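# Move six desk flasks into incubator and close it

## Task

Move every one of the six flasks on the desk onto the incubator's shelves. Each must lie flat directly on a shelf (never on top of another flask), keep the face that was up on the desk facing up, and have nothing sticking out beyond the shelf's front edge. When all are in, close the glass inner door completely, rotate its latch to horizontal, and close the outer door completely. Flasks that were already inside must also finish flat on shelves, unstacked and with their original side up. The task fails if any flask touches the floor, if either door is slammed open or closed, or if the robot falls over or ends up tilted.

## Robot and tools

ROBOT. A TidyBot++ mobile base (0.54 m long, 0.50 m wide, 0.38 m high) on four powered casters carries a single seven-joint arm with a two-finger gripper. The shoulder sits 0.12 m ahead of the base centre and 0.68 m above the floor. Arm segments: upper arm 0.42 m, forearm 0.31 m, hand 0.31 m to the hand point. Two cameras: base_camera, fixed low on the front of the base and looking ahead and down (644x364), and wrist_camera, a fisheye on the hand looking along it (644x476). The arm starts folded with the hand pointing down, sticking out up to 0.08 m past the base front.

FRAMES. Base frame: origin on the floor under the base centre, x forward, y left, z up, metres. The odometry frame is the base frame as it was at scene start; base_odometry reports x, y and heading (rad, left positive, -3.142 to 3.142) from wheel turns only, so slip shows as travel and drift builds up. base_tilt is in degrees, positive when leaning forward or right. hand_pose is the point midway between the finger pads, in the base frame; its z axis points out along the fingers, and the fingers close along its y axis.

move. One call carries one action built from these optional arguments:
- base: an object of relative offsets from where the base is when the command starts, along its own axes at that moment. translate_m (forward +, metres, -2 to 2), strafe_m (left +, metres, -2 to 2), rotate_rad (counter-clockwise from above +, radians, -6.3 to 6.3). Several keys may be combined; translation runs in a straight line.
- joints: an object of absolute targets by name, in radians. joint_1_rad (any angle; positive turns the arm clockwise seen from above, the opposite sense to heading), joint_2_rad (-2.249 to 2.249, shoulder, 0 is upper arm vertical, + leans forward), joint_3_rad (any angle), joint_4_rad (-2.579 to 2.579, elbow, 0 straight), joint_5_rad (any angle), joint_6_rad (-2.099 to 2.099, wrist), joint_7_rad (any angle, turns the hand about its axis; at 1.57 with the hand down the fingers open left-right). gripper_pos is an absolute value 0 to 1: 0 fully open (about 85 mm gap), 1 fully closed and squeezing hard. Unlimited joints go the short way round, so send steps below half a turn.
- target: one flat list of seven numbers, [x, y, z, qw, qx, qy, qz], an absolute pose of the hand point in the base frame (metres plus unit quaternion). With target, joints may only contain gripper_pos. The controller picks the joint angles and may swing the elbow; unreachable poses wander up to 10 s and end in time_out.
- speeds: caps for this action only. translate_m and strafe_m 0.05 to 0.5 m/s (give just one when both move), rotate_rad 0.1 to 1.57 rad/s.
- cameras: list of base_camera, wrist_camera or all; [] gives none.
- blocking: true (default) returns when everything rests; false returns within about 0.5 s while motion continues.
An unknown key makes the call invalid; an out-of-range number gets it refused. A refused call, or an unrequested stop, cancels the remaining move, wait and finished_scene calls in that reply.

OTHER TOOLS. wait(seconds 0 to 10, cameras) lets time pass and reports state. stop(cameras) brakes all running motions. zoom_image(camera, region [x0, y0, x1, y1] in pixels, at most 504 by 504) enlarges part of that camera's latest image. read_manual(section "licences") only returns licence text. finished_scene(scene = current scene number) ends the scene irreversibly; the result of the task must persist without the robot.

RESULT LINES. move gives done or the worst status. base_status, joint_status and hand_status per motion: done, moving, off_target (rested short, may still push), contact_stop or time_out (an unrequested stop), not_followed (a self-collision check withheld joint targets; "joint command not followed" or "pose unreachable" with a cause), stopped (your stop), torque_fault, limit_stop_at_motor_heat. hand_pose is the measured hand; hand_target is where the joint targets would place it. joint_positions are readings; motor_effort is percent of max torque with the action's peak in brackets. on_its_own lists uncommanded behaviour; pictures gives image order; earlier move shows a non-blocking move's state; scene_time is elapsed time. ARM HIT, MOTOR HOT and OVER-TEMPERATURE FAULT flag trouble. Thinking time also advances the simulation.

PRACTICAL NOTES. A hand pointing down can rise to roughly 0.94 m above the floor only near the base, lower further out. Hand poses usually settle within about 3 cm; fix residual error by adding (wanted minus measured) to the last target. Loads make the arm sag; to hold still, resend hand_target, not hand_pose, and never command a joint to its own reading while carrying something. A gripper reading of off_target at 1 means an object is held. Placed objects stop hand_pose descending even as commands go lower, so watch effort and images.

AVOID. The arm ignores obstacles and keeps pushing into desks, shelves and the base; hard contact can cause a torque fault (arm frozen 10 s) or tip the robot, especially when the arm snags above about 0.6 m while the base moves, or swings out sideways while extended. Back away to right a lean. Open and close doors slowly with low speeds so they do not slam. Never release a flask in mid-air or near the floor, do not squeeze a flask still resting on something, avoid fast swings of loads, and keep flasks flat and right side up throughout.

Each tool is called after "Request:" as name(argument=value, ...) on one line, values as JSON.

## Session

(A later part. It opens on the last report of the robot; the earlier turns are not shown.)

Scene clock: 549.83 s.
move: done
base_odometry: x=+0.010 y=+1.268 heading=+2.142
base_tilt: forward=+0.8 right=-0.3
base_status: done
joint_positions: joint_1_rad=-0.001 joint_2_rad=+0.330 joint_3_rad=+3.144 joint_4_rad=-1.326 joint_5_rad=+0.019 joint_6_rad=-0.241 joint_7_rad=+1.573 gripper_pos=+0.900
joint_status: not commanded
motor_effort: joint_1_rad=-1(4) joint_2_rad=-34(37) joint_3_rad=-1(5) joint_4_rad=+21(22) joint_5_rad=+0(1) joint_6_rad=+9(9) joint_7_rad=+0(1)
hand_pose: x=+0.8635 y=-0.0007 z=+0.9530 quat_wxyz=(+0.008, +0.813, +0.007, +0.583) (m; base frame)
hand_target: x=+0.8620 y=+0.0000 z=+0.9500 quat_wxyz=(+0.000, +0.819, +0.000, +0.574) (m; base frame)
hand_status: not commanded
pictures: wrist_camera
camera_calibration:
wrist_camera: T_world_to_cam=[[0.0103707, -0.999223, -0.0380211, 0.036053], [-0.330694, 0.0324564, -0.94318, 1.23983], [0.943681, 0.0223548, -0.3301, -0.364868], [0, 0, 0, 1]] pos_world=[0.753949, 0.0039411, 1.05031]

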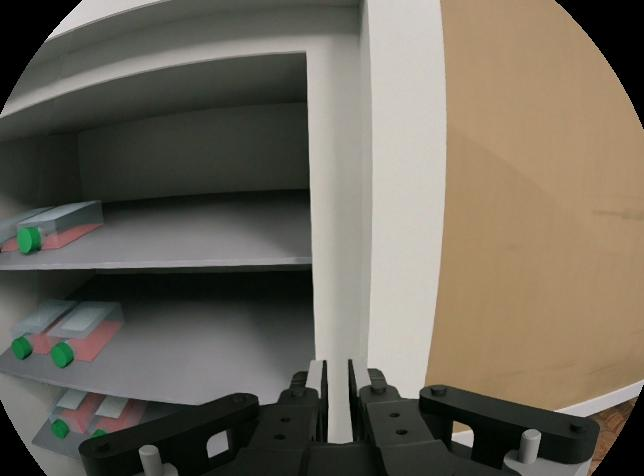

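Request:
move(base={"translate_m": -0.1, "strafe_m": 0.08}, speeds={"strafe_m": 0.1}, cameras=[])

Request:
move(base={"translate_m": -0.09, "strafe_m": 0.08}, speeds={"strafe_m": 0.1}, cameras=[])

Request:
move(base={"translate_m": -0.06, "strafe_m": 0.08}, speeds={"strafe_m": 0.1}, cameras=["wrist_camera"])

Scene clock: 558.37 s.
move: done
base_odometry: x=-0.004 y=+1.141 heading=+2.142
base_tilt: forward=+0.8 right=-0.3
base_status: done
joint_positions: joint_1_rad=+0.002 joint_2_rad=+0.329 joint_3_rad=+3.146 joint_4_rad=-1.326 joint_5_rad=+0.019 joint_6_rad=-0.243 joint_7_rad=+1.573 gripper_pos=+0.900
joint_status: not commanded
motor_effort: joint_1_rad=+0(4) joint_2_rad=-34(38) joint_3_rad=-2(6) joint_4_rad=+21(22) joint_5_rad=+0(1) joint_6_rad=+9(10) joint_7_rad=+0(0)
hand_pose: x=+0.8630 y=-0.0042 z=+0.9536 quat_wxyz=(+0.010, +0.813, +0.005, +0.582) (m; base frame)
hand_target: x=+0.8620 y=+0.0000 z=+0.9500 quat_wxyz=(+0.000, +0.819, +0.000, +0.574) (m; base frame)
hand_status: not commanded
pictures: none
No camera images: "cameras" was empty.

Scene clock: 560.17 s.
move: done
base_odometry: x=-0.022 y=+1.022 heading=+2.142
base_tilt: forward=+0.8 right=-0.3
base_status: done
joint_positions: joint_1_rad=+0.004 joint_2_rad=+0.329 joint_3_rad=+3.148 joint_4_rad=-1.326 joint_5_rad=+0.019 joint_6_rad=-0.244 joint_7_rad=+1.573 gripper_pos=+0.900
joint_status: not commanded
motor_effort: joint_1_rad=+1(4) joint_2_rad=-34(38) joint_3_rad=-1(4) joint_4_rad=+20(22) joint_5_rad=+0(1) joint_6_rad=+9(9) joint_7_rad=+0(1)
hand_pose: x=+0.8630 y=-0.0066 z=+0.9537 quat_wxyz=(+0.011, +0.813, +0.004, +0.582) (m; base frame)
hand_target: x=+0.8620 y=+0.0000 z=+0.9500 quat_wxyz=(+0.000, +0.819, +0.000, +0.574) (m; base frame)
hand_status: not commanded
pictures: none
No camera images: "cameras" was empty.

Scene clock: 561.73 s.
move: done
base_odometry: x=-0.057 y=+0.928 heading=+2.142
base_tilt: forward=+0.8 right=-0.3
base_status: done
joint_positions: joint_1_rad=+0.002 joint_2_rad=+0.329 joint_3_rad=+3.149 joint_4_rad=-1.326 joint_5_rad=+0.019 joint_6_rad=-0.244 joint_7_rad=+1.573 gripper_pos=+0.900
joint_status: not commanded
motor_effort: joint_1_rad=+1(3) joint_2_rad=-34(36) joint_3_rad=-1(5) joint_4_rad=+21(22) joint_5_rad=+0(1) joint_6_rad=+9(9) joint_7_rad=+0(1)
hand_pose: x=+0.8629 y=-0.0061 z=+0.9538 quat_wxyz=(+0.011, +0.813, +0.004, +0.582) (m; base frame)
hand_target: x=+0.8620 y=+0.0000 z=+0.9500 quat_wxyz=(+0.000, +0.819, +0.000, +0.574) (m; base frame)
hand_status: not commanded
pictures: wrist_camera
camera_calibration:
wrist_camera: T_world_to_cam=[[0.00260537, -0.999327, -0.0365833, 0.03603], [-0.330704, 0.033664, -0.943134, 1.24049], [0.943731, 0.0145555, -0.330394, -0.36369], [0, 0, 0, 1]] pos_world=[0.753368, -0.00046043, 1.05111]

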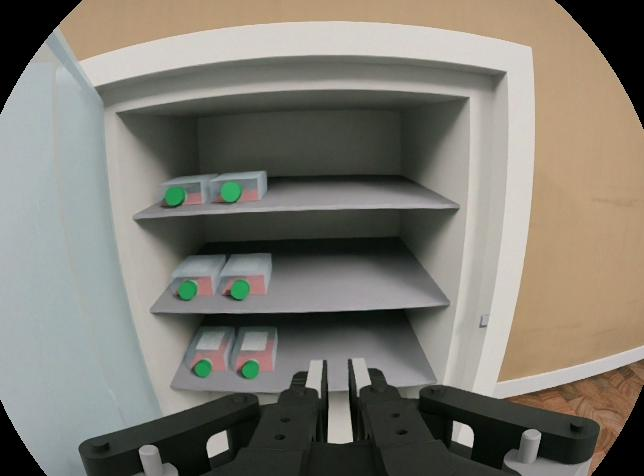

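Request:
move(base={"translate_m": -0.05, "strafe_m": 0.12}, speeds={"strafe_m": 0.1}, cameras=[])

Request:
move(base={"translate_m": -0.02, "strafe_m": 0.1}, speeds={"strafe_m": 0.1}, cameras=["wrist_camera"])

Scene clock: 569.73 s.
move: done
base_odometry: x=-0.130 y=+0.821 heading=+2.143
base_tilt: forward=+0.8 right=-0.3
base_status: done
joint_positions: joint_1_rad=+0.001 joint_2_rad=+0.327 joint_3_rad=+3.149 joint_4_rad=-1.325 joint_5_rad=+0.019 joint_6_rad=-0.244 joint_7_rad=+1.573 gripper_pos=+0.900
joint_status: not commanded
motor_effort: joint_1_rad=+1(5) joint_2_rad=-34(36) joint_3_rad=-1(6) joint_4_rad=+21(23) joint_5_rad=-1(1) joint_6_rad=+9(9) joint_7_rad=+0(1)
hand_pose: x=+0.8625 y=-0.0056 z=+0.9548 quat_wxyz=(+0.011, +0.813, +0.004, +0.583) (m; base frame)
hand_target: x=+0.8620 y=+0.0000 z=+0.9500 quat_wxyz=(+0.000, +0.819, +0.000, +0.574) (m; base frame)
hand_status: not commanded
pictures: none
No camera images: "cameras" was empty.

Scene clock: 571.30 s.
move: done
base_odometry: x=-0.204 y=+0.749 heading=+2.143
base_tilt: forward=+0.8 right=-0.3
base_status: done
joint_positions: joint_1_rad=-0.001 joint_2_rad=+0.327 joint_3_rad=+3.150 joint_4_rad=-1.325 joint_5_rad=+0.019 joint_6_rad=-0.244 joint_7_rad=+1.573 gripper_pos=+0.900
joint_status: not commanded
motor_effort: joint_1_rad=+0(6) joint_2_rad=-34(36) joint_3_rad=-1(6) joint_4_rad=+22(22) joint_5_rad=+0(1) joint_6_rad=+9(9) joint_7_rad=+0(1)
hand_pose: x=+0.8625 y=-0.0045 z=+0.9548 quat_wxyz=(+0.011, +0.812, +0.005, +0.583) (m; base frame)
hand_target: x=+0.8620 y=+0.0000 z=+0.9500 quat_wxyz=(+0.000, +0.819, +0.000, +0.574) (m; base frame)
hand_status: not commanded
pictures: wrist_camera
camera_calibration:
wrist_camera: T_world_to_cam=[[0.00457658, -0.999334, -0.0361977, 0.0356746], [-0.329762, 0.0326651, -0.943499, 1.24083], [0.944053, 0.0162546, -0.329392, -0.36433], [0, 0, 0, 1]] pos_world=[0.752962, 0.00104101, 1.05201]

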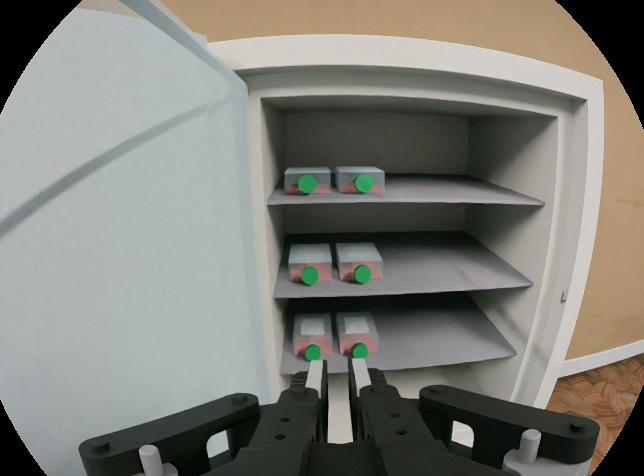

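Request:
move(base={"translate_m": -0.01, "strafe_m": 0.07}, speeds={"strafe_m": 0.08}, cameras=["wrist_camera"])

Scene clock: 577.20 s.
move: done
base_odometry: x=-0.257 y=+0.703 heading=+2.143
base_tilt: forward=+0.8 right=-0.3
base_status: done
joint_positions: joint_1_rad=-0.002 joint_2_rad=+0.327 joint_3_rad=+3.150 joint_4_rad=-1.325 joint_5_rad=+0.019 joint_6_rad=-0.244 joint_7_rad=+1.573 gripper_pos=+0.900
joint_status: not commanded
motor_effort: joint_1_rad=+0(5) joint_2_rad=-34(36) joint_3_rad=-1(5) joint_4_rad=+21(22) joint_5_rad=+0(1) joint_6_rad=+9(9) joint_7_rad=+0(1)
hand_pose: x=+0.8625 y=-0.0043 z=+0.9548 quat_wxyz=(+0.011, +0.812, +0.005, +0.583) (m; base frame)
hand_target: x=+0.8620 y=+0.0000 z=+0.9500 quat_wxyz=(+0.000, +0.819, +0.000, +0.574) (m; base frame)
hand_status: not commanded
pictures: wrist_camera
camera_calibration:
wrist_camera: T_world_to_cam=[[0.00483105, -0.999337, -0.0360747, 0.0354538], [-0.329765, 0.032465, -0.943505, 1.24084], [0.944051, 0.0164543, -0.32939, -0.364332], [0, 0, 0, 1]] pos_world=[0.752961, 0.0011413, 1.05201]

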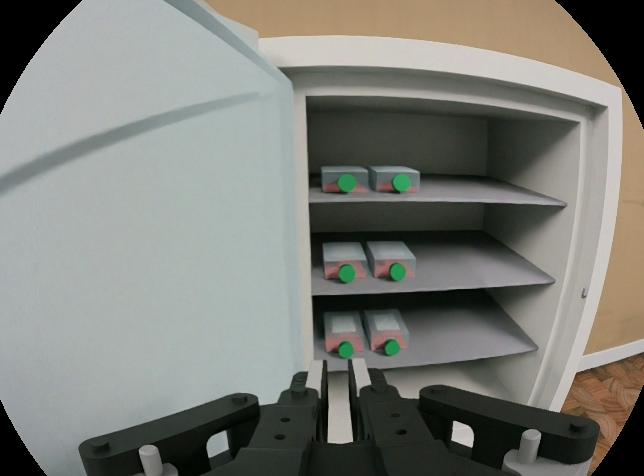

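Request:
move(base={"translate_m": -0.5}, speeds={"translate_m": 0.35}, cameras=["wrist_camera"])

Scene clock: 664.10 s.
move: done
base_odometry: x=+0.014 y=+0.282 heading=+2.143
base_tilt: forward=+0.8 right=-0.3
base_status: done
joint_positions: joint_1_rad=-0.002 joint_2_rad=+0.326 joint_3_rad=+3.150 joint_4_rad=-1.325 joint_5_rad=+0.019 joint_6_rad=-0.245 joint_7_rad=+1.573 gripper_pos=+0.900
joint_status: not commanded
motor_effort: joint_1_rad=+1(2) joint_2_rad=-34(40) joint_3_rad=-1(1) joint_4_rad=+21(23) joint_5_rad=-1(1) joint_6_rad=+9(9) joint_7_rad=+0(1)
hand_pose: x=+0.8623 y=-0.0043 z=+0.9556 quat_wxyz=(+0.011, +0.812, +0.005, +0.583) (m; base frame)
hand_target: x=+0.8620 y=+0.0000 z=+0.9500 quat_wxyz=(+0.000, +0.819, +0.000, +0.574) (m; base frame)
hand_status: not commanded
pictures: wrist_camera
camera_calibration:
wrist_camera: T_world_to_cam=[[0.00485452, -0.999337, -0.0360703, 0.0354587], [-0.329168, 0.0324636, -0.943713, 1.24114], [0.944259, 0.0164545, -0.328792, -0.364508], [0, 0, 0, 1]] pos_world=[0.75256, 0.0011413, 1.05271]

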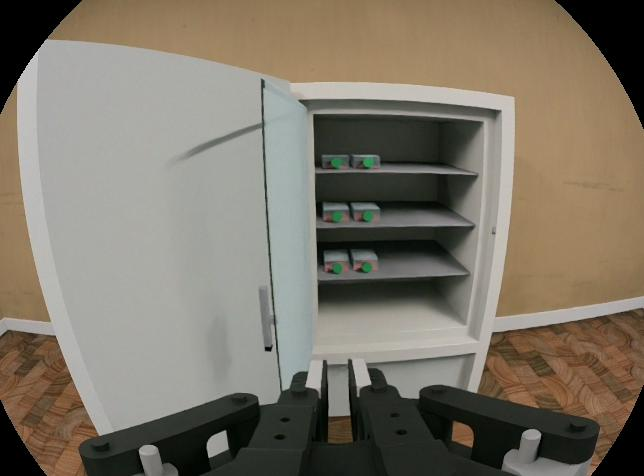

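Request:
move(base={"translate_m": -1.1185, "strafe_m": 0.8479, "rotate_rad": 1.543}, speeds={"translate_m": 0.45, "rotate_rad": 0.5}, joints={"joint_1_rad": 0, "joint_2_rad": -0.618, "joint_3_rad": 3.15, "joint_4_rad": -1.776, "joint_5_rad": 0, "joint_6_rad": -0.749, "joint_7_rad": 1.58, "gripper_pos": 0.5})

Scene clock: 684.53 s.
move: done
base_odometry: x=-0.094 y=-1.117 heading=-2.597
base_tilt: forward=+0.8 right=-0.3
base_status: done
joint_positions: joint_1_rad=+0.005 joint_2_rad=-0.605 joint_3_rad=+3.152 joint_4_rad=-1.762 joint_5_rad=+0.019 joint_6_rad=-0.712 joint_7_rad=+1.573 gripper_pos=+0.500
joint_status: all done
motor_effort: joint_1_rad=+1(5) joint_2_rad=+0(38) joint_3_rad=-1(5) joint_4_rad=+20(22) joint_5_rad=+0(1) joint_6_rad=+9(10) joint_7_rad=+0(2)
hand_pose: x=+0.4652 y=-0.0097 z=+1.0626 quat_wxyz=(+0.012, +0.804, -0.005, +0.594) (m; base frame)
hand_target: x=+0.4571 y=-0.0028 z=+1.0482 quat_wxyz=(+0.003, +0.815, +0.000, +0.579) (m; base frame)
hand_status: not commanded
pictures: base_camera, wrist_camera
camera_calibration:
wrist_camera: T_world_to_cam=[[-0.010206, -0.998882, -0.0461505, 0.0536109], [-0.303065, 0.047072, -0.951807, 1.20815], [0.952915, 0.00427251, -0.303207, 0.0143108], [0, 0, 0, 1]] pos_world=[0.35306, -0.00338042, 1.15674]

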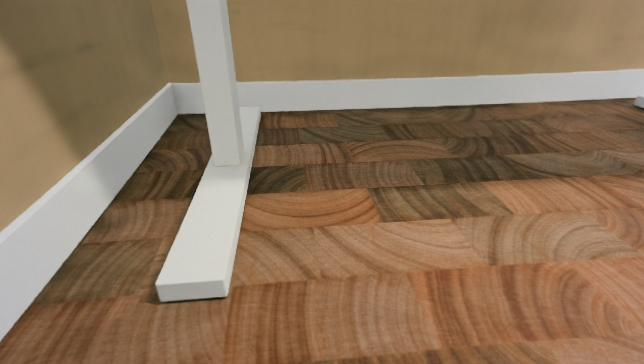

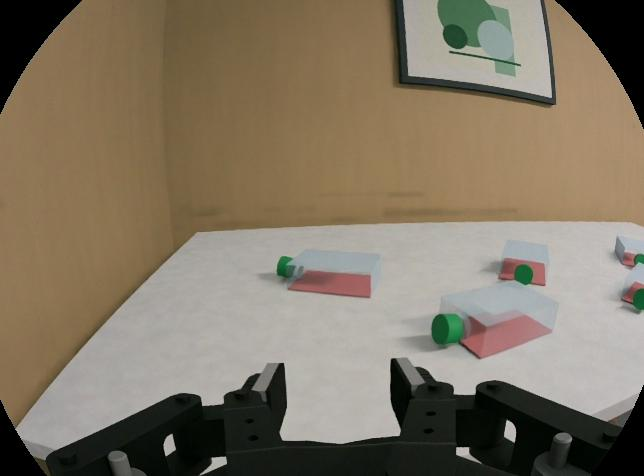

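Request:
zoom_image(camera="wrist_camera", region=[240, 210, 644, 380])

Scaled by 1.248.

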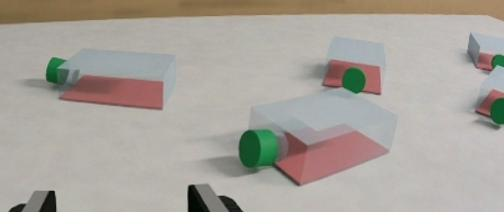

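Request:
move(target=[0.5, -0.02, 1.07, 0.1241, 0.7997, -0.1773, 0.5600], joints={"gripper_pos": 0.5}, cameras=["wrist_camera"])

Request:
move(target=[0.56, -0.05, 1.07, 0.2424, 0.7423, -0.3462, 0.5199], cameras=["wrist_camera"])

Scene clock: 789.17 s.
move: done
base_odometry: x=-0.094 y=-1.117 heading=-2.597
base_tilt: forward=+0.8 right=-0.3
base_status: not commanded
joint_positions: joint_1_rad=+0.591 joint_2_rad=-0.520 joint_3_rad=+2.662 joint_4_rad=-1.605 joint_5_rad=+0.175 joint_6_rad=-0.818 joint_7_rad=+1.184 gripper_pos=+0.500
joint_status: all done
motor_effort: joint_1_rad=+1(2) joint_2_rad=+0(1) joint_3_rad=+4(4) joint_4_rad=+18(21) joint_5_rad=+2(2) joint_6_rad=+8(9) joint_7_rad=+0(1)
hand_pose: x=+0.4996 y=-0.0096 z=+1.0725 quat_wxyz=(+0.119, +0.800, -0.147, +0.569) (m; base frame)
hand_target: x=+0.5000 y=-0.0200 z=+1.0700 quat_wxyz=(+0.124, +0.800, -0.177, +0.560) (m; base frame)
hand_status: done (0.011 m and 3.7 deg from the pose sent, 0.037 m and 24.0 deg at the start)
pictures: wrist_camera
camera_calibration:
wrist_camera: T_world_to_cam=[[-0.361886, -0.931556, -0.0352511, 0.219131], [-0.298153, 0.151487, -0.94242, 1.21647], [0.883257, -0.330538, -0.332567, 0.0476675], [0, 0, 0, 1]] pos_world=[0.399892, 0.0356087, 1.17]

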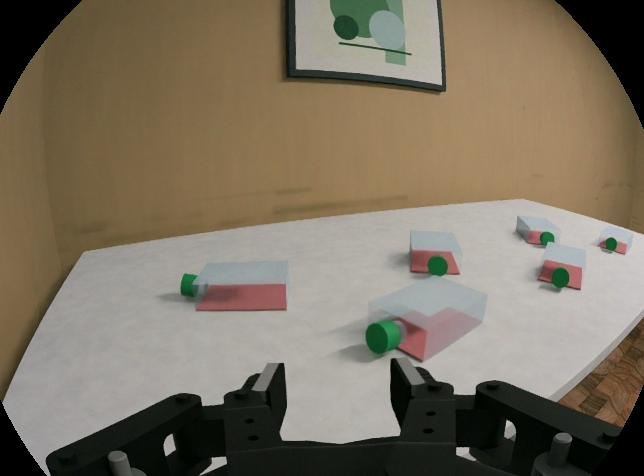

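Scene clock: 791.47 s.
move: off_target
base_odometry: x=-0.094 y=-1.117 heading=-2.597
base_tilt: forward=+0.8 right=-0.3
base_status: not commanded
joint_positions: joint_1_rad=+1.570 joint_2_rad=-0.589 joint_3_rad=+2.186 joint_4_rad=-1.327 joint_5_rad=-0.023 joint_6_rad=-1.002 joint_7_rad=+1.136 gripper_pos=+0.500
joint_status: not commanded
motor_effort: joint_1_rad=+3(5) joint_2_rad=+1(9) joint_3_rad=+9(11) joint_4_rad=+17(20) joint_5_rad=+3(3) joint_6_rad=+8(8) joint_7_rad=+0(0)
hand_pose: x=+0.5520 y=-0.0847 z=+1.0784 quat_wxyz=(+0.254, +0.753, -0.327, +0.512) (m; base frame)
hand_target: x=+0.5600 y=-0.0500 z=+1.0700 quat_wxyz=(+0.242, +0.742, -0.346, +0.520) (m; base frame)
hand_status: off_target (0.037 m and 2.9 deg from the pose sent, 0.073 m and 28.3 deg at the start)
pictures: wrist_camera
camera_calibration:
wrist_camera: T_world_to_cam=[[-0.748167, -0.663385, -0.0128605, 0.380142], [-0.227942, 0.27518, -0.93398, 1.21174], [0.623128, -0.695842, -0.357094, 0.117637], [0, 0, 0, 1]] pos_world=[0.487313, 0.000590834, 1.17864]

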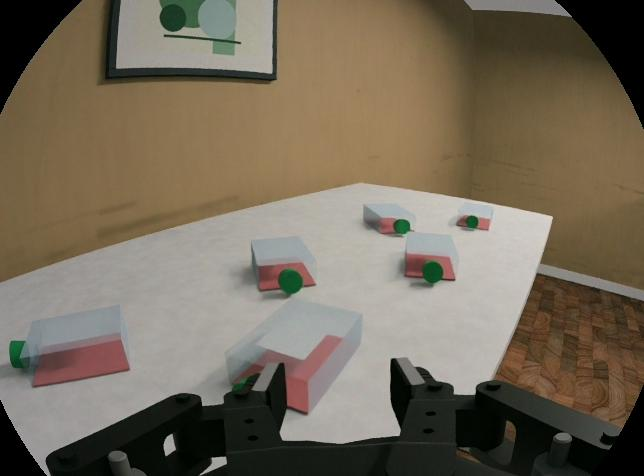

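Request:
zoom_image(camera="wrist_camera", region=[200, 180, 560, 420])

Scaled by 1.400.

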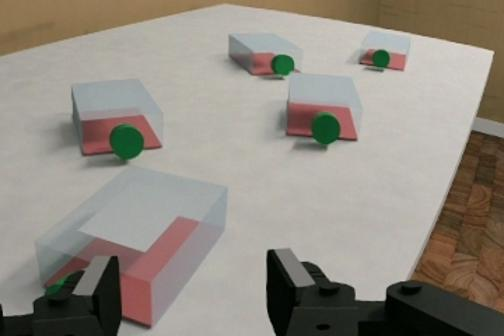

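Request:
move(target=[0.60, -0.09, 1.065, 0.3532, 0.6454, -0.5043, 0.4520], cameras=["wrist_camera"])

Scene clock: 839.33 s.
move: done
base_odometry: x=-0.094 y=-1.117 heading=-2.597
base_tilt: forward=+0.8 right=-0.3
base_status: not commanded
joint_positions: joint_1_rad=+2.238 joint_2_rad=-0.886 joint_3_rad=+2.154 joint_4_rad=-0.866 joint_5_rad=-0.303 joint_6_rad=-1.446 joint_7_rad=+1.032 gripper_pos=+0.500
joint_status: not commanded
motor_effort: joint_1_rad=+1(14) joint_2_rad=+29(33) joint_3_rad=+11(15) joint_4_rad=+7(16) joint_5_rad=+4(6) joint_6_rad=+7(8) joint_7_rad=+0(1)
hand_pose: x=+0.5957 y=-0.0899 z=+1.0785 quat_wxyz=(+0.385, +0.653, -0.470, +0.452) (m; base frame)
hand_target: x=+0.6000 y=-0.0900 z=+1.0650 quat_wxyz=(+0.353, +0.645, -0.504, +0.452) (m; base frame)
hand_status: done (0.014 m and 5.5 deg from the pose sent, 0.050 m and 27.3 deg at the start)
pictures: wrist_camera
camera_calibration:
wrist_camera: T_world_to_cam=[[-0.961764, -0.273174, 0.0196579, 0.536689], [-0.101525, 0.288937, -0.95195, 1.16849], [0.254368, -0.917546, -0.305623, 0.230992], [0, 0, 0, 1]] pos_world=[0.576042, 0.0209373, 1.17239]

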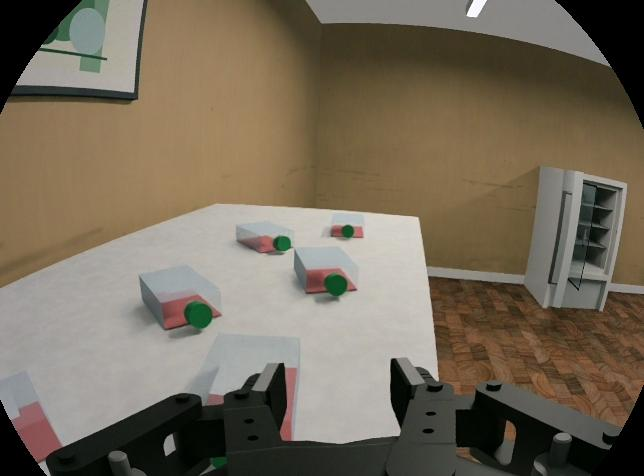

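Request:
move(target=[0.664, -0.112, 1.045, 0.3532, 0.6454, -0.5043, 0.4520], cameras=["wrist_camera"])

Scene clock: 859.83 s.
move: done
base_odometry: x=-0.094 y=-1.117 heading=-2.597
base_tilt: forward=+0.8 right=-0.3
base_status: not commanded
joint_positions: joint_1_rad=+2.441 joint_2_rad=-0.911 joint_3_rad=+2.135 joint_4_rad=-0.715 joint_5_rad=-0.439 joint_6_rad=-1.481 joint_7_rad=+0.986 gripper_pos=+0.500
joint_status: not commanded
motor_effort: joint_1_rad=+1(2) joint_2_rad=+33(34) joint_3_rad=+11(11) joint_4_rad=+5(8) joint_5_rad=+5(5) joint_6_rad=+7(8) joint_7_rad=+0(1)
hand_pose: x=+0.6465 y=-0.1235 z=+1.0728 quat_wxyz=(+0.383, +0.642, -0.483, +0.456) (m; base frame)
hand_target: x=+0.6640 y=-0.1120 z=+1.0450 quat_wxyz=(+0.353, +0.645, -0.504, +0.452) (m; base frame)
hand_status: done (0.035 m and 4.2 deg from the pose sent, 0.079 m and 5.5 deg at the start)
pictures: wrist_camera
camera_calibration:
wrist_camera: T_world_to_cam=[[-0.968009, -0.250757, -0.00889256, 0.613821], [-0.0672401, 0.293388, -0.953626, 1.15814], [0.241738, -0.922521, -0.300863, 0.188009], [0, 0, 0, 1]] pos_world=[0.626609, -0.0124226, 1.16646]

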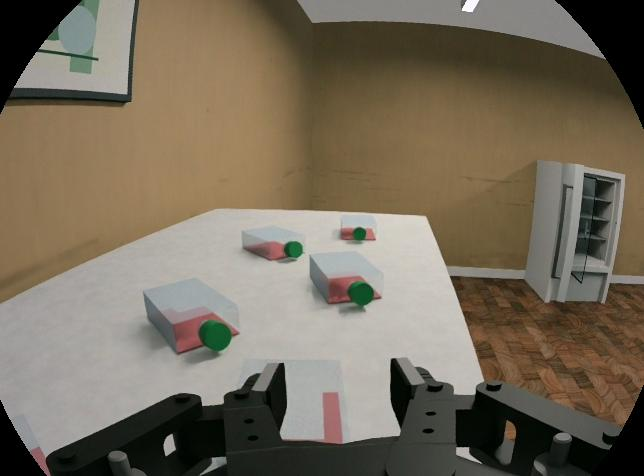

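Request:
move(target=[0.692, -0.103, 1.01, 0.3532, 0.6454, -0.5043, 0.4520], cameras=["wrist_camera"])

Scene clock: 867.90 s.
move: done
base_odometry: x=-0.094 y=-1.117 heading=-2.597
base_tilt: forward=+0.8 right=-0.3
base_status: not commanded
joint_positions: joint_1_rad=+2.453 joint_2_rad=-0.989 joint_3_rad=+2.119 joint_4_rad=-0.714 joint_5_rad=-0.480 joint_6_rad=-1.482 joint_7_rad=+0.932 gripper_pos=+0.500
joint_status: not commanded
motor_effort: joint_1_rad=+1(2) joint_2_rad=+36(38) joint_3_rad=+12(12) joint_4_rad=+4(6) joint_5_rad=+5(6) joint_6_rad=+7(7) joint_7_rad=+0(1)
hand_pose: x=+0.6804 y=-0.1055 z=+1.0326 quat_wxyz=(+0.383, +0.647, -0.478, +0.454) (m; base frame)
hand_target: x=+0.6920 y=-0.1030 z=+1.0100 quat_wxyz=(+0.353, +0.645, -0.504, +0.452) (m; base frame)
hand_status: done (0.025 m and 4.5 deg from the pose sent, 0.080 m and 4.2 deg at the start)
pictures: wrist_camera
camera_calibration:
wrist_camera: T_world_to_cam=[[-0.965367, -0.260894, 0.0012012, 0.637552], [-0.0804945, 0.293462, -0.952576, 1.12474], [0.248169, -0.919682, -0.304299, 0.18369], [0, 0, 0, 1]] pos_world=[0.660421, 0.00520157, 1.12653]

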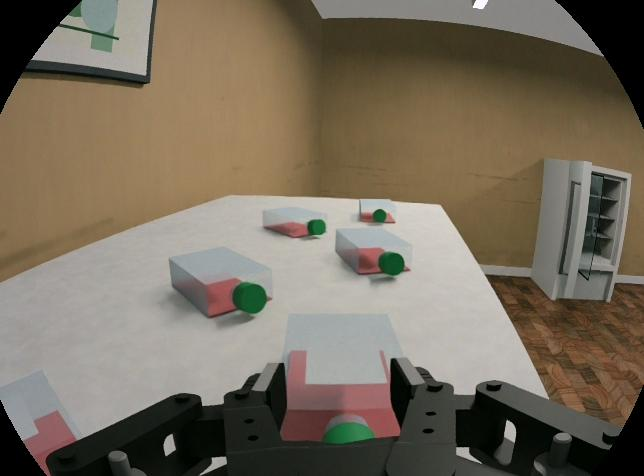

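Request:
move(target=[0.698, -0.12, 0.985, 0.3532, 0.6454, -0.5043, 0.4520], cameras=["wrist_camera"])

Scene clock: 877.50 s.
move: done
base_odometry: x=-0.094 y=-1.117 heading=-2.597
base_tilt: forward=+0.8 right=-0.3
base_status: not commanded
joint_positions: joint_1_rad=+2.453 joint_2_rad=-1.002 joint_3_rad=+2.094 joint_4_rad=-0.802 joint_5_rad=-0.481 joint_6_rad=-1.445 joint_7_rad=+0.932 gripper_pos=+0.500
joint_status: not commanded
motor_effort: joint_1_rad=+2(4) joint_2_rad=+31(36) joint_3_rad=+11(13) joint_4_rad=+5(6) joint_5_rad=+5(5) joint_6_rad=+7(7) joint_7_rad=+0(0)
hand_pose: x=+0.6751 y=-0.1265 z=+1.0080 quat_wxyz=(+0.376, +0.649, -0.496, +0.439) (m; base frame)
hand_target: x=+0.6980 y=-0.1200 z=+0.9850 quat_wxyz=(+0.353, +0.645, -0.504, +0.452) (m; base frame)
hand_status: done (0.033 m and 3.2 deg from the pose sent, 0.053 m and 4.5 deg at the start)
pictures: wrist_camera
camera_calibration:
wrist_camera: T_world_to_cam=[[-0.972002, -0.234854, -0.00746608, 0.643546], [-0.0737097, 0.334928, -0.939356, 1.09438], [0.223113, -0.912506, -0.342862, 0.214991], [0, 0, 0, 1]] pos_world=[0.658227, -0.0192187, 1.10653]

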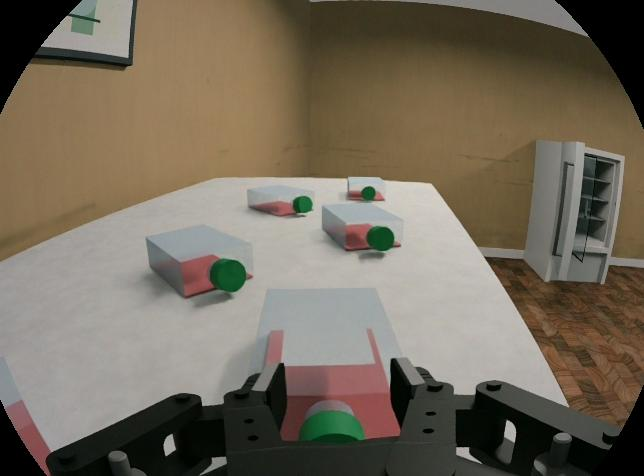

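Request:
move(target=[0.706, -0.13, 0.958, 0.3532, 0.6454, -0.5043, 0.4520], cameras=["wrist_camera"])

Scene clock: 884.53 s.
move: off_target
base_odometry: x=-0.094 y=-1.117 heading=-2.597
base_tilt: forward=+0.9 right=-0.3
base_status: not commanded
joint_positions: joint_1_rad=+2.446 joint_2_rad=-1.007 joint_3_rad=+2.086 joint_4_rad=-0.876 joint_5_rad=-0.481 joint_6_rad=-1.378 joint_7_rad=+0.925 gripper_pos=+0.500
joint_status: not commanded
motor_effort: joint_1_rad=+4(5) joint_2_rad=+26(32) joint_3_rad=+10(12) joint_4_rad=+5(6) joint_5_rad=+4(5) joint_6_rad=+6(7) joint_7_rad=+0(1)
hand_pose: x=+0.6727 y=-0.1436 z=+1.0015 quat_wxyz=(+0.368, +0.642, -0.504, +0.446) (m; base frame)
hand_target: x=+0.7060 y=-0.1300 z=+0.9580 quat_wxyz=(+0.353, +0.645, -0.504, +0.452) (m; base frame)
hand_status: off_target (0.056 m and 1.8 deg from the pose sent, 0.059 m and 3.2 deg at the start)
pictures: wrist_camera
camera_calibration:
wrist_camera: T_world_to_cam=[[-0.972446, -0.230209, -0.0367773, 0.66746], [-0.04509, 0.340505, -0.939161, 1.07518], [0.228726, -0.911625, -0.341503, 0.192636], [0, 0, 0, 1]] pos_world=[0.653488, -0.0368377, 1.1001]

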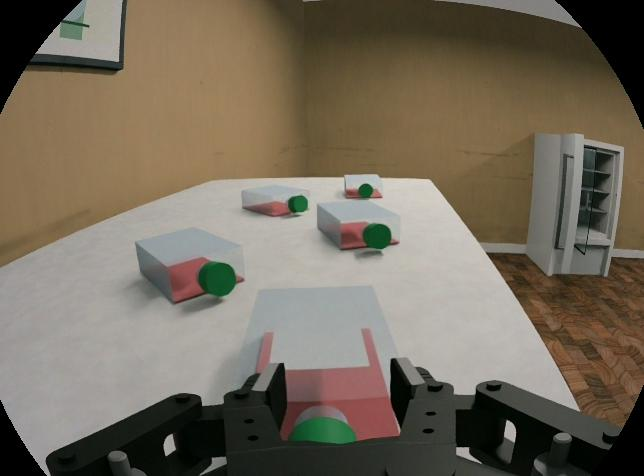

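Request:
move(target=[0.692, -0.11, 1.04, 0.3532, 0.6454, -0.5043, 0.4520], cameras=[])

Request:
move(joints={"joint_1_rad": -0.309, "joint_2_rad": 0.45, "joint_3_rad": 3.14, "joint_4_rad": -0.75, "joint_5_rad": 1.267, "joint_6_rad": -1.70, "joint_7_rad": 0.343}, cameras=["wrist_camera"])

Scene clock: 975.87 s.
move: done
base_odometry: x=-0.094 y=-1.117 heading=-2.597
base_tilt: forward=+0.8 right=-0.3
base_status: not commanded
joint_positions: joint_1_rad=+2.533 joint_2_rad=-0.961 joint_3_rad=+2.111 joint_4_rad=-0.566 joint_5_rad=-0.535 joint_6_rad=-1.555 joint_7_rad=+0.925 gripper_pos=+0.500
joint_status: not commanded
motor_effort: joint_1_rad=+2(5) joint_2_rad=+37(38) joint_3_rad=+10(12) joint_4_rad=+2(7) joint_5_rad=+5(5) joint_6_rad=+7(7) joint_7_rad=+0(0)
hand_pose: x=+0.6983 y=-0.1046 z=+1.0416 quat_wxyz=(+0.379, +0.657, -0.470, +0.451) (m; base frame)
hand_target: x=+0.6920 y=-0.1100 z=+1.0400 quat_wxyz=(+0.353, +0.645, -0.504, +0.452) (m; base frame)
hand_status: done (0.008 m and 5.0 deg from the pose sent, 0.055 m and 1.8 deg at the start)
pictures: none
No camera images: "cameras" was empty.

Scene clock: 979.93 s.
move: done
base_odometry: x=-0.094 y=-1.117 heading=-2.597
base_tilt: forward=+0.8 right=-0.3
base_status: not commanded
joint_positions: joint_1_rad=-0.293 joint_2_rad=+0.434 joint_3_rad=+3.118 joint_4_rad=-0.736 joint_5_rad=+1.216 joint_6_rad=-1.663 joint_7_rad=+0.420 gripper_pos=+0.500
joint_status: all done
motor_effort: joint_1_rad=+2(21) joint_2_rad=-32(39) joint_3_rad=+1(11) joint_4_rad=+15(17) joint_5_rad=+7(8) joint_6_rad=+4(9) joint_7_rad=+0(2)
hand_pose: x=+0.6680 y=-0.1300 z=+1.0730 quat_wxyz=(+0.325, +0.687, -0.458, +0.461) (m; base frame)
hand_target: x=+0.6583 y=-0.1355 z=+1.0735 quat_wxyz=(+0.344, +0.653, -0.486, +0.468) (m; base frame)
hand_status: not commanded
pictures: wrist_camera
camera_calibration:
wrist_camera: T_world_to_cam=[[-0.926396, -0.374753, -0.0367536, 0.618965], [-0.108168, 0.358338, -0.927304, 1.16916], [0.36068, -0.855076, -0.372499, 0.183], [0, 0, 0, 1]] pos_world=[0.633868, -0.0305169, 1.17509]

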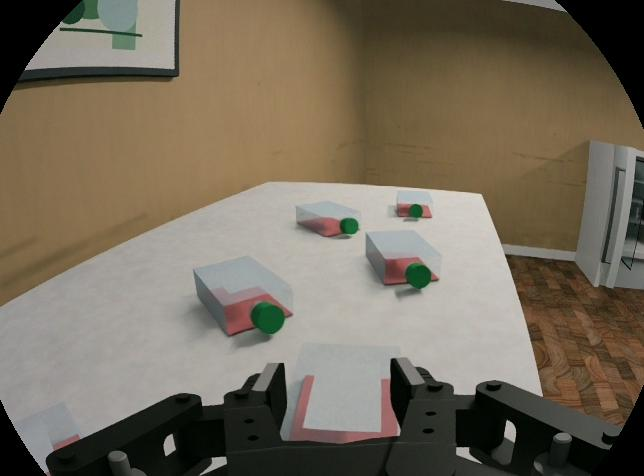

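Request:
move(base={"translate_m": 0.1}, speeds={"translate_m": 0.2}, joints={"joint_1_rad": -0.368, "joint_2_rad": 0.297, "joint_3_rad": 3.15, "joint_4_rad": -1.031, "joint_5_rad": 1.27, "joint_6_rad": -1.78, "joint_7_rad": 0.189}, cameras=["wrist_camera"])

Scene clock: 1004.43 s.
move: done
base_odometry: x=-0.179 y=-1.169 heading=-2.597
base_tilt: forward=+0.8 right=-0.3
base_status: done
joint_positions: joint_1_rad=-0.348 joint_2_rad=+0.305 joint_3_rad=+3.128 joint_4_rad=-1.018 joint_5_rad=+1.223 joint_6_rad=-1.742 joint_7_rad=+0.267 gripper_pos=+0.500
joint_status: all done
motor_effort: joint_1_rad=+0(2) joint_2_rad=-28(34) joint_3_rad=+0(2) joint_4_rad=+16(17) joint_5_rad=+8(8) joint_6_rad=+2(5) joint_7_rad=+0(2)
hand_pose: x=+0.6000 y=-0.1272 z=+1.0444 quat_wxyz=(+0.354, +0.675, -0.479, +0.435) (m; base frame)
hand_target: x=+0.5833 y=-0.1338 z=+1.0570 quat_wxyz=(+0.363, +0.637, -0.509, +0.452) (m; base frame)
hand_status: not commanded
pictures: wrist_camera
camera_calibration:
wrist_camera: T_world_to_cam=[[-0.95493, -0.296826, 0.00169611, 0.542909], [-0.114605, 0.363416, -0.924551, 1.13601], [0.273815, -0.883076, -0.381055, 0.256697], [0, 0, 0, 1]] pos_world=[0.578344, -0.0250104, 1.14719]

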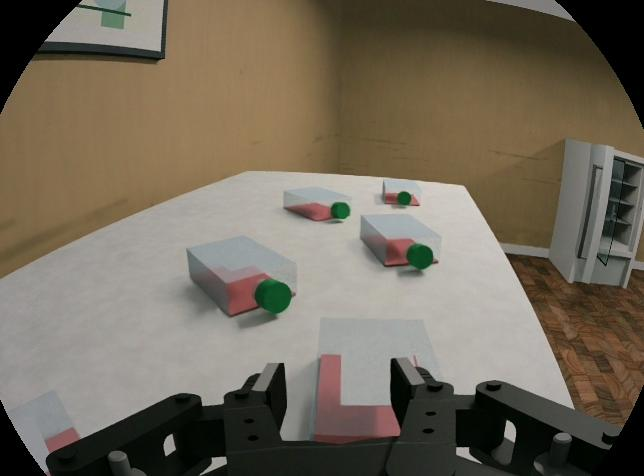

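Request:
move(joints={"joint_1_rad": -0.368, "joint_2_rad": 0.277, "joint_3_rad": 3.165, "joint_4_rad": -1.175, "joint_5_rad": 1.275, "joint_6_rad": -1.73, "joint_7_rad": 0.0}, cameras=["wrist_camera"])

Scene clock: 1017.30 s.
move: done
base_odometry: x=-0.179 y=-1.169 heading=-2.597
base_tilt: forward=+0.8 right=-0.3
base_status: not commanded
joint_positions: joint_1_rad=-0.348 joint_2_rad=+0.293 joint_3_rad=+3.143 joint_4_rad=-1.162 joint_5_rad=+1.226 joint_6_rad=-1.744 joint_7_rad=+0.078 gripper_pos=+0.500
joint_status: all done
motor_effort: joint_1_rad=+0(2) joint_2_rad=-27(28) joint_3_rad=+0(1) joint_4_rad=+14(17) joint_5_rad=+8(8) joint_6_rad=+1(3) joint_7_rad=+0(1)
hand_pose: x=+0.5859 y=-0.1369 z=+1.0117 quat_wxyz=(+0.363, +0.642, -0.513, +0.439) (m; base frame)
hand_target: x=+0.5835 y=-0.1417 z=+1.0305 quat_wxyz=(+0.353, +0.608, -0.528, +0.475) (m; base frame)
hand_status: not commanded
pictures: wrist_camera
camera_calibration:
wrist_camera: T_world_to_cam=[[-0.975263, -0.216701, -0.0436137, 0.59534], [-0.0382722, 0.359865, -0.932219, 1.07012], [0.217708, -0.90749, -0.359256, 0.247046], [0, 0, 0, 1]] pos_world=[0.567785, -0.031897, 1.11231]

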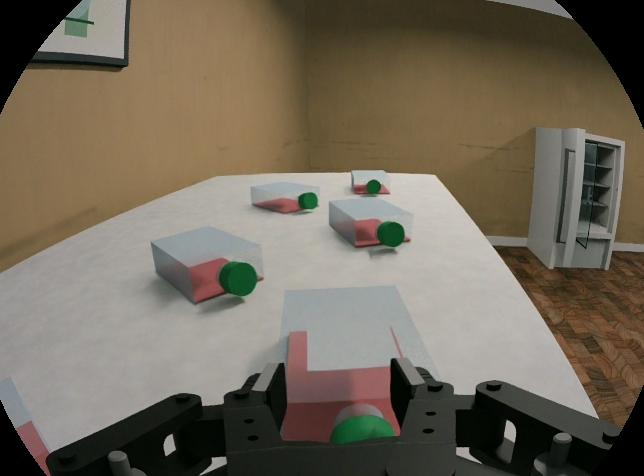

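Request:
move(joints={"joint_1_rad": -0.327, "joint_2_rad": 0.24, "joint_3_rad": 3.165, "joint_4_rad": -1.325, "joint_5_rad": 1.27, "joint_6_rad": -1.635, "joint_7_rad": -0.11}, cameras=["wrist_camera"])

Scene clock: 1041.20 s.
move: done
base_odometry: x=-0.179 y=-1.169 heading=-2.597
base_tilt: forward=+0.8 right=-0.3
base_status: not commanded
joint_positions: joint_1_rad=-0.345 joint_2_rad=+0.258 joint_3_rad=+3.143 joint_4_rad=-1.311 joint_5_rad=+1.226 joint_6_rad=-1.672 joint_7_rad=-0.032 gripper_pos=+0.500
joint_status: all done
motor_effort: joint_1_rad=+0(2) joint_2_rad=-26(27) joint_3_rad=+0(1) joint_4_rad=+16(17) joint_5_rad=+8(8) joint_6_rad=+0(2) joint_7_rad=+0(1)
hand_pose: x=+0.5842 y=-0.1419 z=+0.9845 quat_wxyz=(+0.357, +0.643, -0.505, +0.452) (m; base frame)
hand_target: x=+0.5840 y=-0.1619 z=+1.0014 quat_wxyz=(+0.345, +0.607, -0.526, +0.485) (m; base frame)
hand_status: not commanded
pictures: wrist_camera
camera_calibration:
wrist_camera: T_world_to_cam=[[-0.968403, -0.24267, -0.0575045, 0.597336], [-0.031549, 0.347934, -0.936988, 1.04559], [0.247387, -0.905568, -0.344596, 0.201667], [0, 0, 0, 1]] pos_world=[0.56156, -0.0362183, 1.08355]

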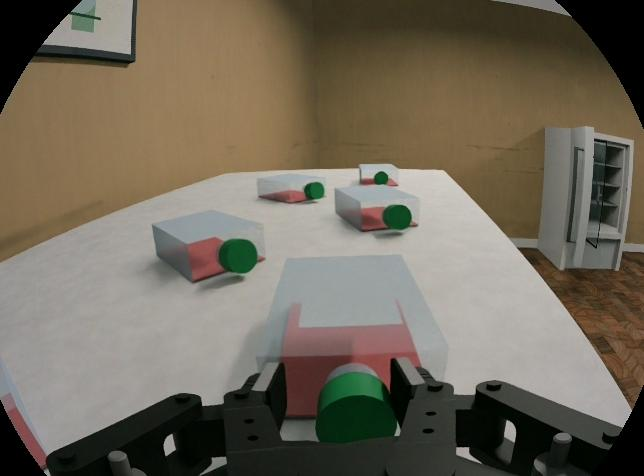

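Request:
move(joints={"joint_2_rad": 0.226, "joint_4_rad": -1.355}, cameras=["wrist_camera"])

Scene clock: 1053.03 s.
move: done
base_odometry: x=-0.179 y=-1.169 heading=-2.597
base_tilt: forward=+0.8 right=-0.3
base_status: not commanded
joint_positions: joint_1_rad=-0.345 joint_2_rad=+0.242 joint_3_rad=+3.143 joint_4_rad=-1.344 joint_5_rad=+1.226 joint_6_rad=-1.670 joint_7_rad=-0.034 gripper_pos=+0.500
joint_status: all done
motor_effort: joint_1_rad=+1(2) joint_2_rad=-25(27) joint_3_rad=+0(1) joint_4_rad=+16(17) joint_5_rad=+8(8) joint_6_rad=+0(0) joint_7_rad=+0(0)
hand_pose: x=+0.5771 y=-0.1445 z=+0.9811 quat_wxyz=(+0.362, +0.645, -0.501, +0.449) (m; base frame)
hand_target: x=+0.5772 y=-0.1643 z=+0.9980 quat_wxyz=(+0.350, +0.610, -0.523, +0.482) (m; base frame)
hand_status: not commanded
pictures: wrist_camera
camera_calibration:
wrist_camera: T_world_to_cam=[[-0.968767, -0.244252, -0.0427982, 0.575258], [-0.045043, 0.343052, -0.938236, 1.05143], [0.243848, -0.907004, -0.343339, 0.200415], [0, 0, 0, 1]] pos_world=[0.555779, -0.0384076, 1.07992]

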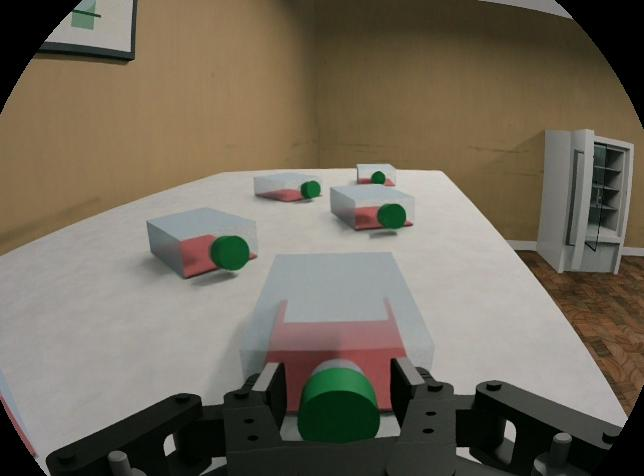

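Request:
move(joints={"gripper_pos": 0.64}, cameras=[])

Request:
move(joints={"gripper_pos": 0.74}, cameras=[])

Request:
move(joints={"gripper_pos": 0.82}, cameras=["wrist_camera"])

Scene clock: 1057.73 s.
move: done
base_odometry: x=-0.179 y=-1.169 heading=-2.597
base_tilt: forward=+0.8 right=-0.3
base_status: not commanded
joint_positions: joint_1_rad=-0.345 joint_2_rad=+0.242 joint_3_rad=+3.143 joint_4_rad=-1.344 joint_5_rad=+1.226 joint_6_rad=-1.670 joint_7_rad=-0.034 gripper_pos=+0.640
joint_status: all done
motor_effort: joint_1_rad=+1(1) joint_2_rad=-26(26) joint_3_rad=+0(0) joint_4_rad=+15(16) joint_5_rad=+8(8) joint_6_rad=+0(0) joint_7_rad=+0(1)
hand_pose: x=+0.5771 y=-0.1445 z=+0.9811 quat_wxyz=(+0.362, +0.645, -0.501, +0.449) (m; base frame)
hand_target: x=+0.5772 y=-0.1643 z=+0.9980 quat_wxyz=(+0.350, +0.610, -0.523, +0.482) (m; base frame)
hand_status: not commanded
pictures: none
No camera images: "cameras" was empty.

Scene clock: 1058.27 s.
move: off_target
base_odometry: x=-0.179 y=-1.169 heading=-2.597
base_tilt: forward=+0.8 right=-0.3
base_status: not commanded
joint_positions: joint_1_rad=-0.345 joint_2_rad=+0.241 joint_3_rad=+3.143 joint_4_rad=-1.344 joint_5_rad=+1.226 joint_6_rad=-1.670 joint_7_rad=-0.034 gripper_pos=+0.686
joint_status: gripper_pos off_target (ended at +0.686, target +0.740)
motor_effort: joint_1_rad=+1(2) joint_2_rad=-25(26) joint_3_rad=+0(1) joint_4_rad=+16(16) joint_5_rad=+8(8) joint_6_rad=+0(0) joint_7_rad=+0(0)
hand_pose: x=+0.5770 y=-0.1446 z=+0.9814 quat_wxyz=(+0.362, +0.645, -0.501, +0.449) (m; base frame)
hand_target: x=+0.5772 y=-0.1643 z=+0.9980 quat_wxyz=(+0.350, +0.610, -0.523, +0.482) (m; base frame)
hand_status: not commanded
pictures: none
No camera images: "cameras" was empty.

Scene clock: 1058.77 s.
move: off_target
base_odometry: x=-0.179 y=-1.169 heading=-2.597
base_tilt: forward=+0.8 right=-0.3
base_status: not commanded
joint_positions: joint_1_rad=-0.345 joint_2_rad=+0.241 joint_3_rad=+3.143 joint_4_rad=-1.344 joint_5_rad=+1.226 joint_6_rad=-1.670 joint_7_rad=-0.034 gripper_pos=+0.686
joint_status: gripper_pos off_target (ended at +0.686, target +0.820)
motor_effort: joint_1_rad=+0(1) joint_2_rad=-26(26) joint_3_rad=+0(1) joint_4_rad=+16(17) joint_5_rad=+8(8) joint_6_rad=+0(0) joint_7_rad=+0(1)
hand_pose: x=+0.5770 y=-0.1446 z=+0.9814 quat_wxyz=(+0.362, +0.645, -0.501, +0.449) (m; base frame)
hand_target: x=+0.5772 y=-0.1643 z=+0.9980 quat_wxyz=(+0.350, +0.610, -0.523, +0.482) (m; base frame)
hand_status: not commanded
pictures: wrist_camera
camera_calibration:
wrist_camera: T_world_to_cam=[[-0.968745, -0.244218, -0.0434788, 0.575776], [-0.0443445, 0.342952, -0.938306, 1.05142], [0.244062, -0.907051, -0.343063, 0.200058], [0, 0, 0, 1]] pos_world=[0.555578, -0.0385076, 1.08022]

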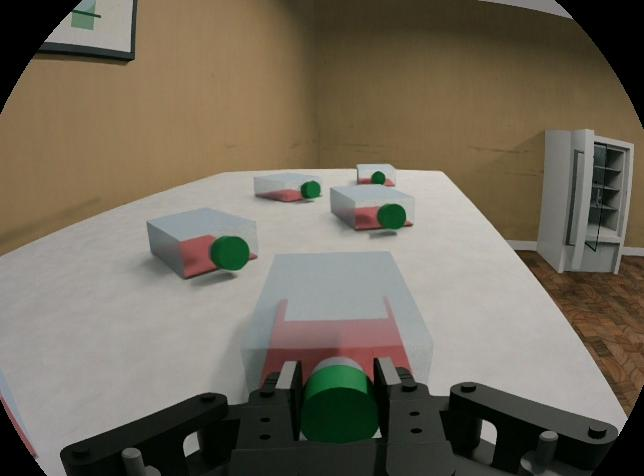

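Request:
move(joints={"joint_1_rad": -0.338, "joint_2_rad": 0.244, "joint_4_rad": -1.21, "joint_5_rad": 1.29, "joint_6_rad": -1.70, "joint_7_rad": 0.06}, cameras=["wrist_camera"])

Scene clock: 1074.00 s.
move: done
base_odometry: x=-0.179 y=-1.169 heading=-2.597
base_tilt: forward=+0.8 right=-0.3
base_status: not commanded
joint_positions: joint_1_rad=-0.345 joint_2_rad=+0.241 joint_3_rad=+3.143 joint_4_rad=-1.227 joint_5_rad=+1.239 joint_6_rad=-1.674 joint_7_rad=+0.000 gripper_pos=+0.686
joint_status: all done
motor_effort: joint_1_rad=+1(2) joint_2_rad=-26(28) joint_3_rad=+0(0) joint_4_rad=+16(18) joint_5_rad=+8(10) joint_6_rad=+1(2) joint_7_rad=+0(1)
hand_pose: x=+0.5861 y=-0.1427 z=+1.0187 quat_wxyz=(+0.333, +0.631, -0.517, +0.472) (m; base frame)
hand_target: x=+0.5754 y=-0.1599 z=+1.0384 quat_wxyz=(+0.370, +0.618, -0.510, +0.471) (m; base frame)
hand_status: not commanded
pictures: wrist_camera
camera_calibration:
wrist_camera: T_world_to_cam=[[-0.959968, -0.24952, -0.127282, 0.666204], [0.029915, 0.360477, -0.932288, 1.03891], [0.278507, -0.898775, -0.338582, 0.188872], [0, 0, 0, 1]] pos_world=[0.555854, -0.0385194, 1.11731]

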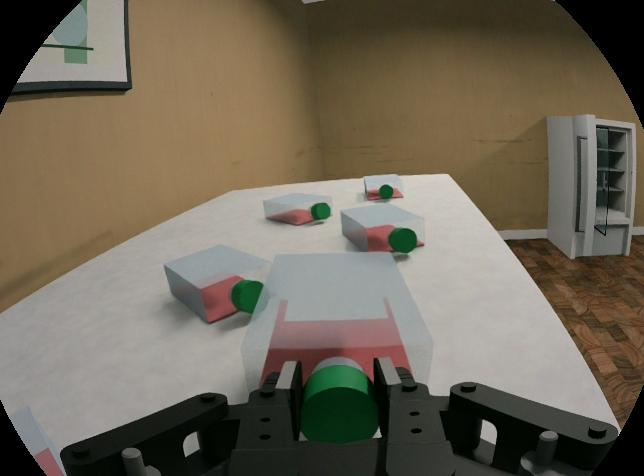

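Request:
move(joints={"joint_1_rad": -0.338, "joint_2_rad": 0.25, "joint_4_rad": -1.05, "joint_5_rad": 1.29, "joint_6_rad": -1.76, "joint_7_rad": 0.22}, cameras=["wrist_camera"])

Scene clock: 1078.63 s.
move: done
base_odometry: x=-0.179 y=-1.169 heading=-2.597
base_tilt: forward=+0.8 right=-0.3
base_status: not commanded
joint_positions: joint_1_rad=-0.345 joint_2_rad=+0.241 joint_3_rad=+3.143 joint_4_rad=-1.069 joint_5_rad=+1.241 joint_6_rad=-1.724 joint_7_rad=+0.141 gripper_pos=+0.686
joint_status: all done
motor_effort: joint_1_rad=+0(2) joint_2_rad=-25(28) joint_3_rad=+0(1) joint_4_rad=+16(17) joint_5_rad=+8(9) joint_6_rad=+2(3) joint_7_rad=+0(1)
hand_pose: x=+0.5783 y=-0.1436 z=+1.0627 quat_wxyz=(+0.326, +0.634, -0.522, +0.469) (m; base frame)
hand_target: x=+0.5642 y=-0.1602 z=+1.0776 quat_wxyz=(+0.371, +0.625, -0.513, +0.457) (m; base frame)
hand_status: not commanded
pictures: wrist_camera
camera_calibration:
wrist_camera: T_world_to_cam=[[-0.959318, -0.247836, -0.135228, 0.672311], [0.0329101, 0.377547, -0.925405, 1.07395], [0.280404, -0.892208, -0.354031, 0.221355], [0, 0, 0, 1]] pos_world=[0.547548, -0.0413473, 1.16312]

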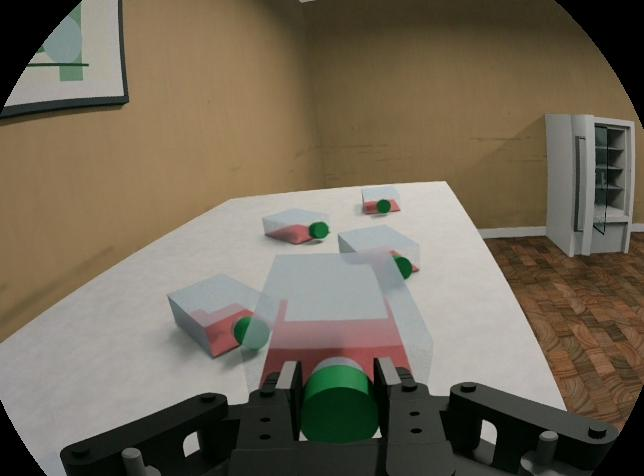

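Request:
move(base={"translate_m": -0.45}, speeds={"translate_m": 0.3}, cameras=["wrist_camera"])

Request:
move(base={"translate_m": -0.8603, "strafe_m": -1.5395, "rotate_rad": -1.5437}, speeds={"translate_m": 0.42, "rotate_rad": 0.45}, joints={"joint_1_rad": 0, "joint_2_rad": -0.618, "joint_3_rad": 3.15, "joint_4_rad": -1.776, "joint_5_rad": 0, "joint_6_rad": -0.749, "joint_7_rad": 1.58})

Scene clock: 1115.27 s.
move: time_out
base_odometry: x=+0.162 y=-0.962 heading=-2.584
base_tilt: forward=+0.8 right=-0.3
base_status: translate_m time_out (by the wheels' count: -0.400 of -0.450)
joint_positions: joint_1_rad=-0.344 joint_2_rad=+0.243 joint_3_rad=+3.151 joint_4_rad=-1.063 joint_5_rad=+1.247 joint_6_rad=-1.742 joint_7_rad=+0.144 gripper_pos=+0.686
joint_status: not commanded
motor_effort: joint_1_rad=+0(13) joint_2_rad=-26(39) joint_3_rad=+0(9) joint_4_rad=+16(19) joint_5_rad=+8(10) joint_6_rad=+2(5) joint_7_rad=+0(1)
hand_pose: x=+0.5718 y=-0.1486 z=+1.0651 quat_wxyz=(+0.334, +0.627, -0.529, +0.465) (m; base frame)
hand_target: x=+0.5642 y=-0.1602 z=+1.0776 quat_wxyz=(+0.371, +0.625, -0.513, +0.457) (m; base frame)
hand_status: not commanded
pictures: wrist_camera
camera_calibration:
wrist_camera: T_world_to_cam=[[-0.965657, -0.223424, -0.132621, 0.669704], [0.0410029, 0.372993, -0.926928, 1.07462], [0.256565, -0.900532, -0.351022, 0.228754], [0, 0, 0, 1]] pos_world=[0.543951, -0.0451993, 1.16521]

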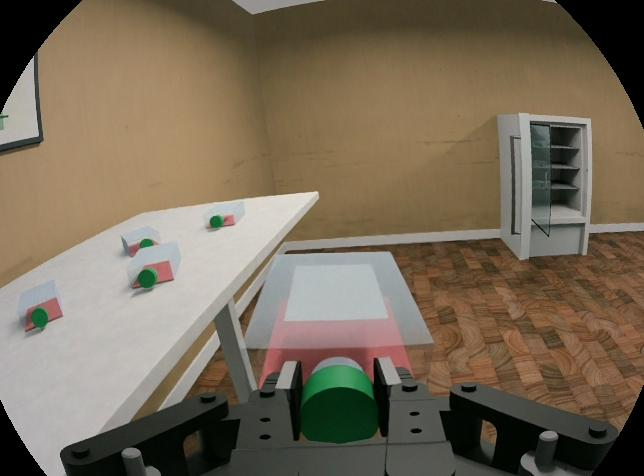

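not run: a stop that you did not command came earlier in this reply.

Request:
move(base={"strafe_m": -0.4}, speeds={"strafe_m": 0.3}, cameras=["base_camera"])

Scene clock: 1125.53 s.
move: done
base_odometry: x=-0.049 y=-0.622 heading=-2.584
base_tilt: forward=+0.9 right=-0.3
base_status: done
joint_positions: joint_1_rad=-0.342 joint_2_rad=+0.243 joint_3_rad=+3.153 joint_4_rad=-1.063 joint_5_rad=+1.247 joint_6_rad=-1.742 joint_7_rad=+0.144 gripper_pos=+0.686
joint_status: not commanded
motor_effort: joint_1_rad=+0(4) joint_2_rad=-26(27) joint_3_rad=+0(2) joint_4_rad=+16(17) joint_5_rad=+8(9) joint_6_rad=+2(3) joint_7_rad=+0(1)
hand_pose: x=+0.5714 y=-0.1497 z=+1.0651 quat_wxyz=(+0.335, +0.626, -0.530, +0.464) (m; base frame)
hand_target: x=+0.5642 y=-0.1602 z=+1.0776 quat_wxyz=(+0.371, +0.625, -0.513, +0.457) (m; base frame)
hand_status: not commanded
pictures: base_camera

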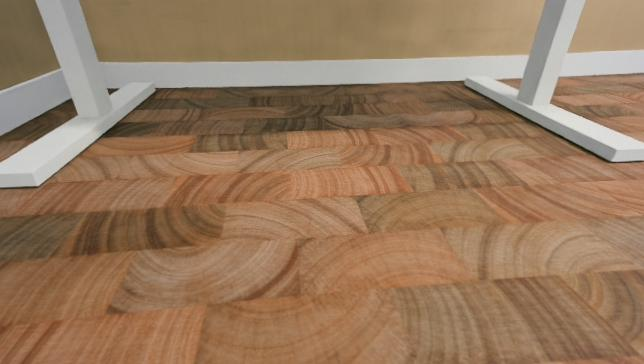

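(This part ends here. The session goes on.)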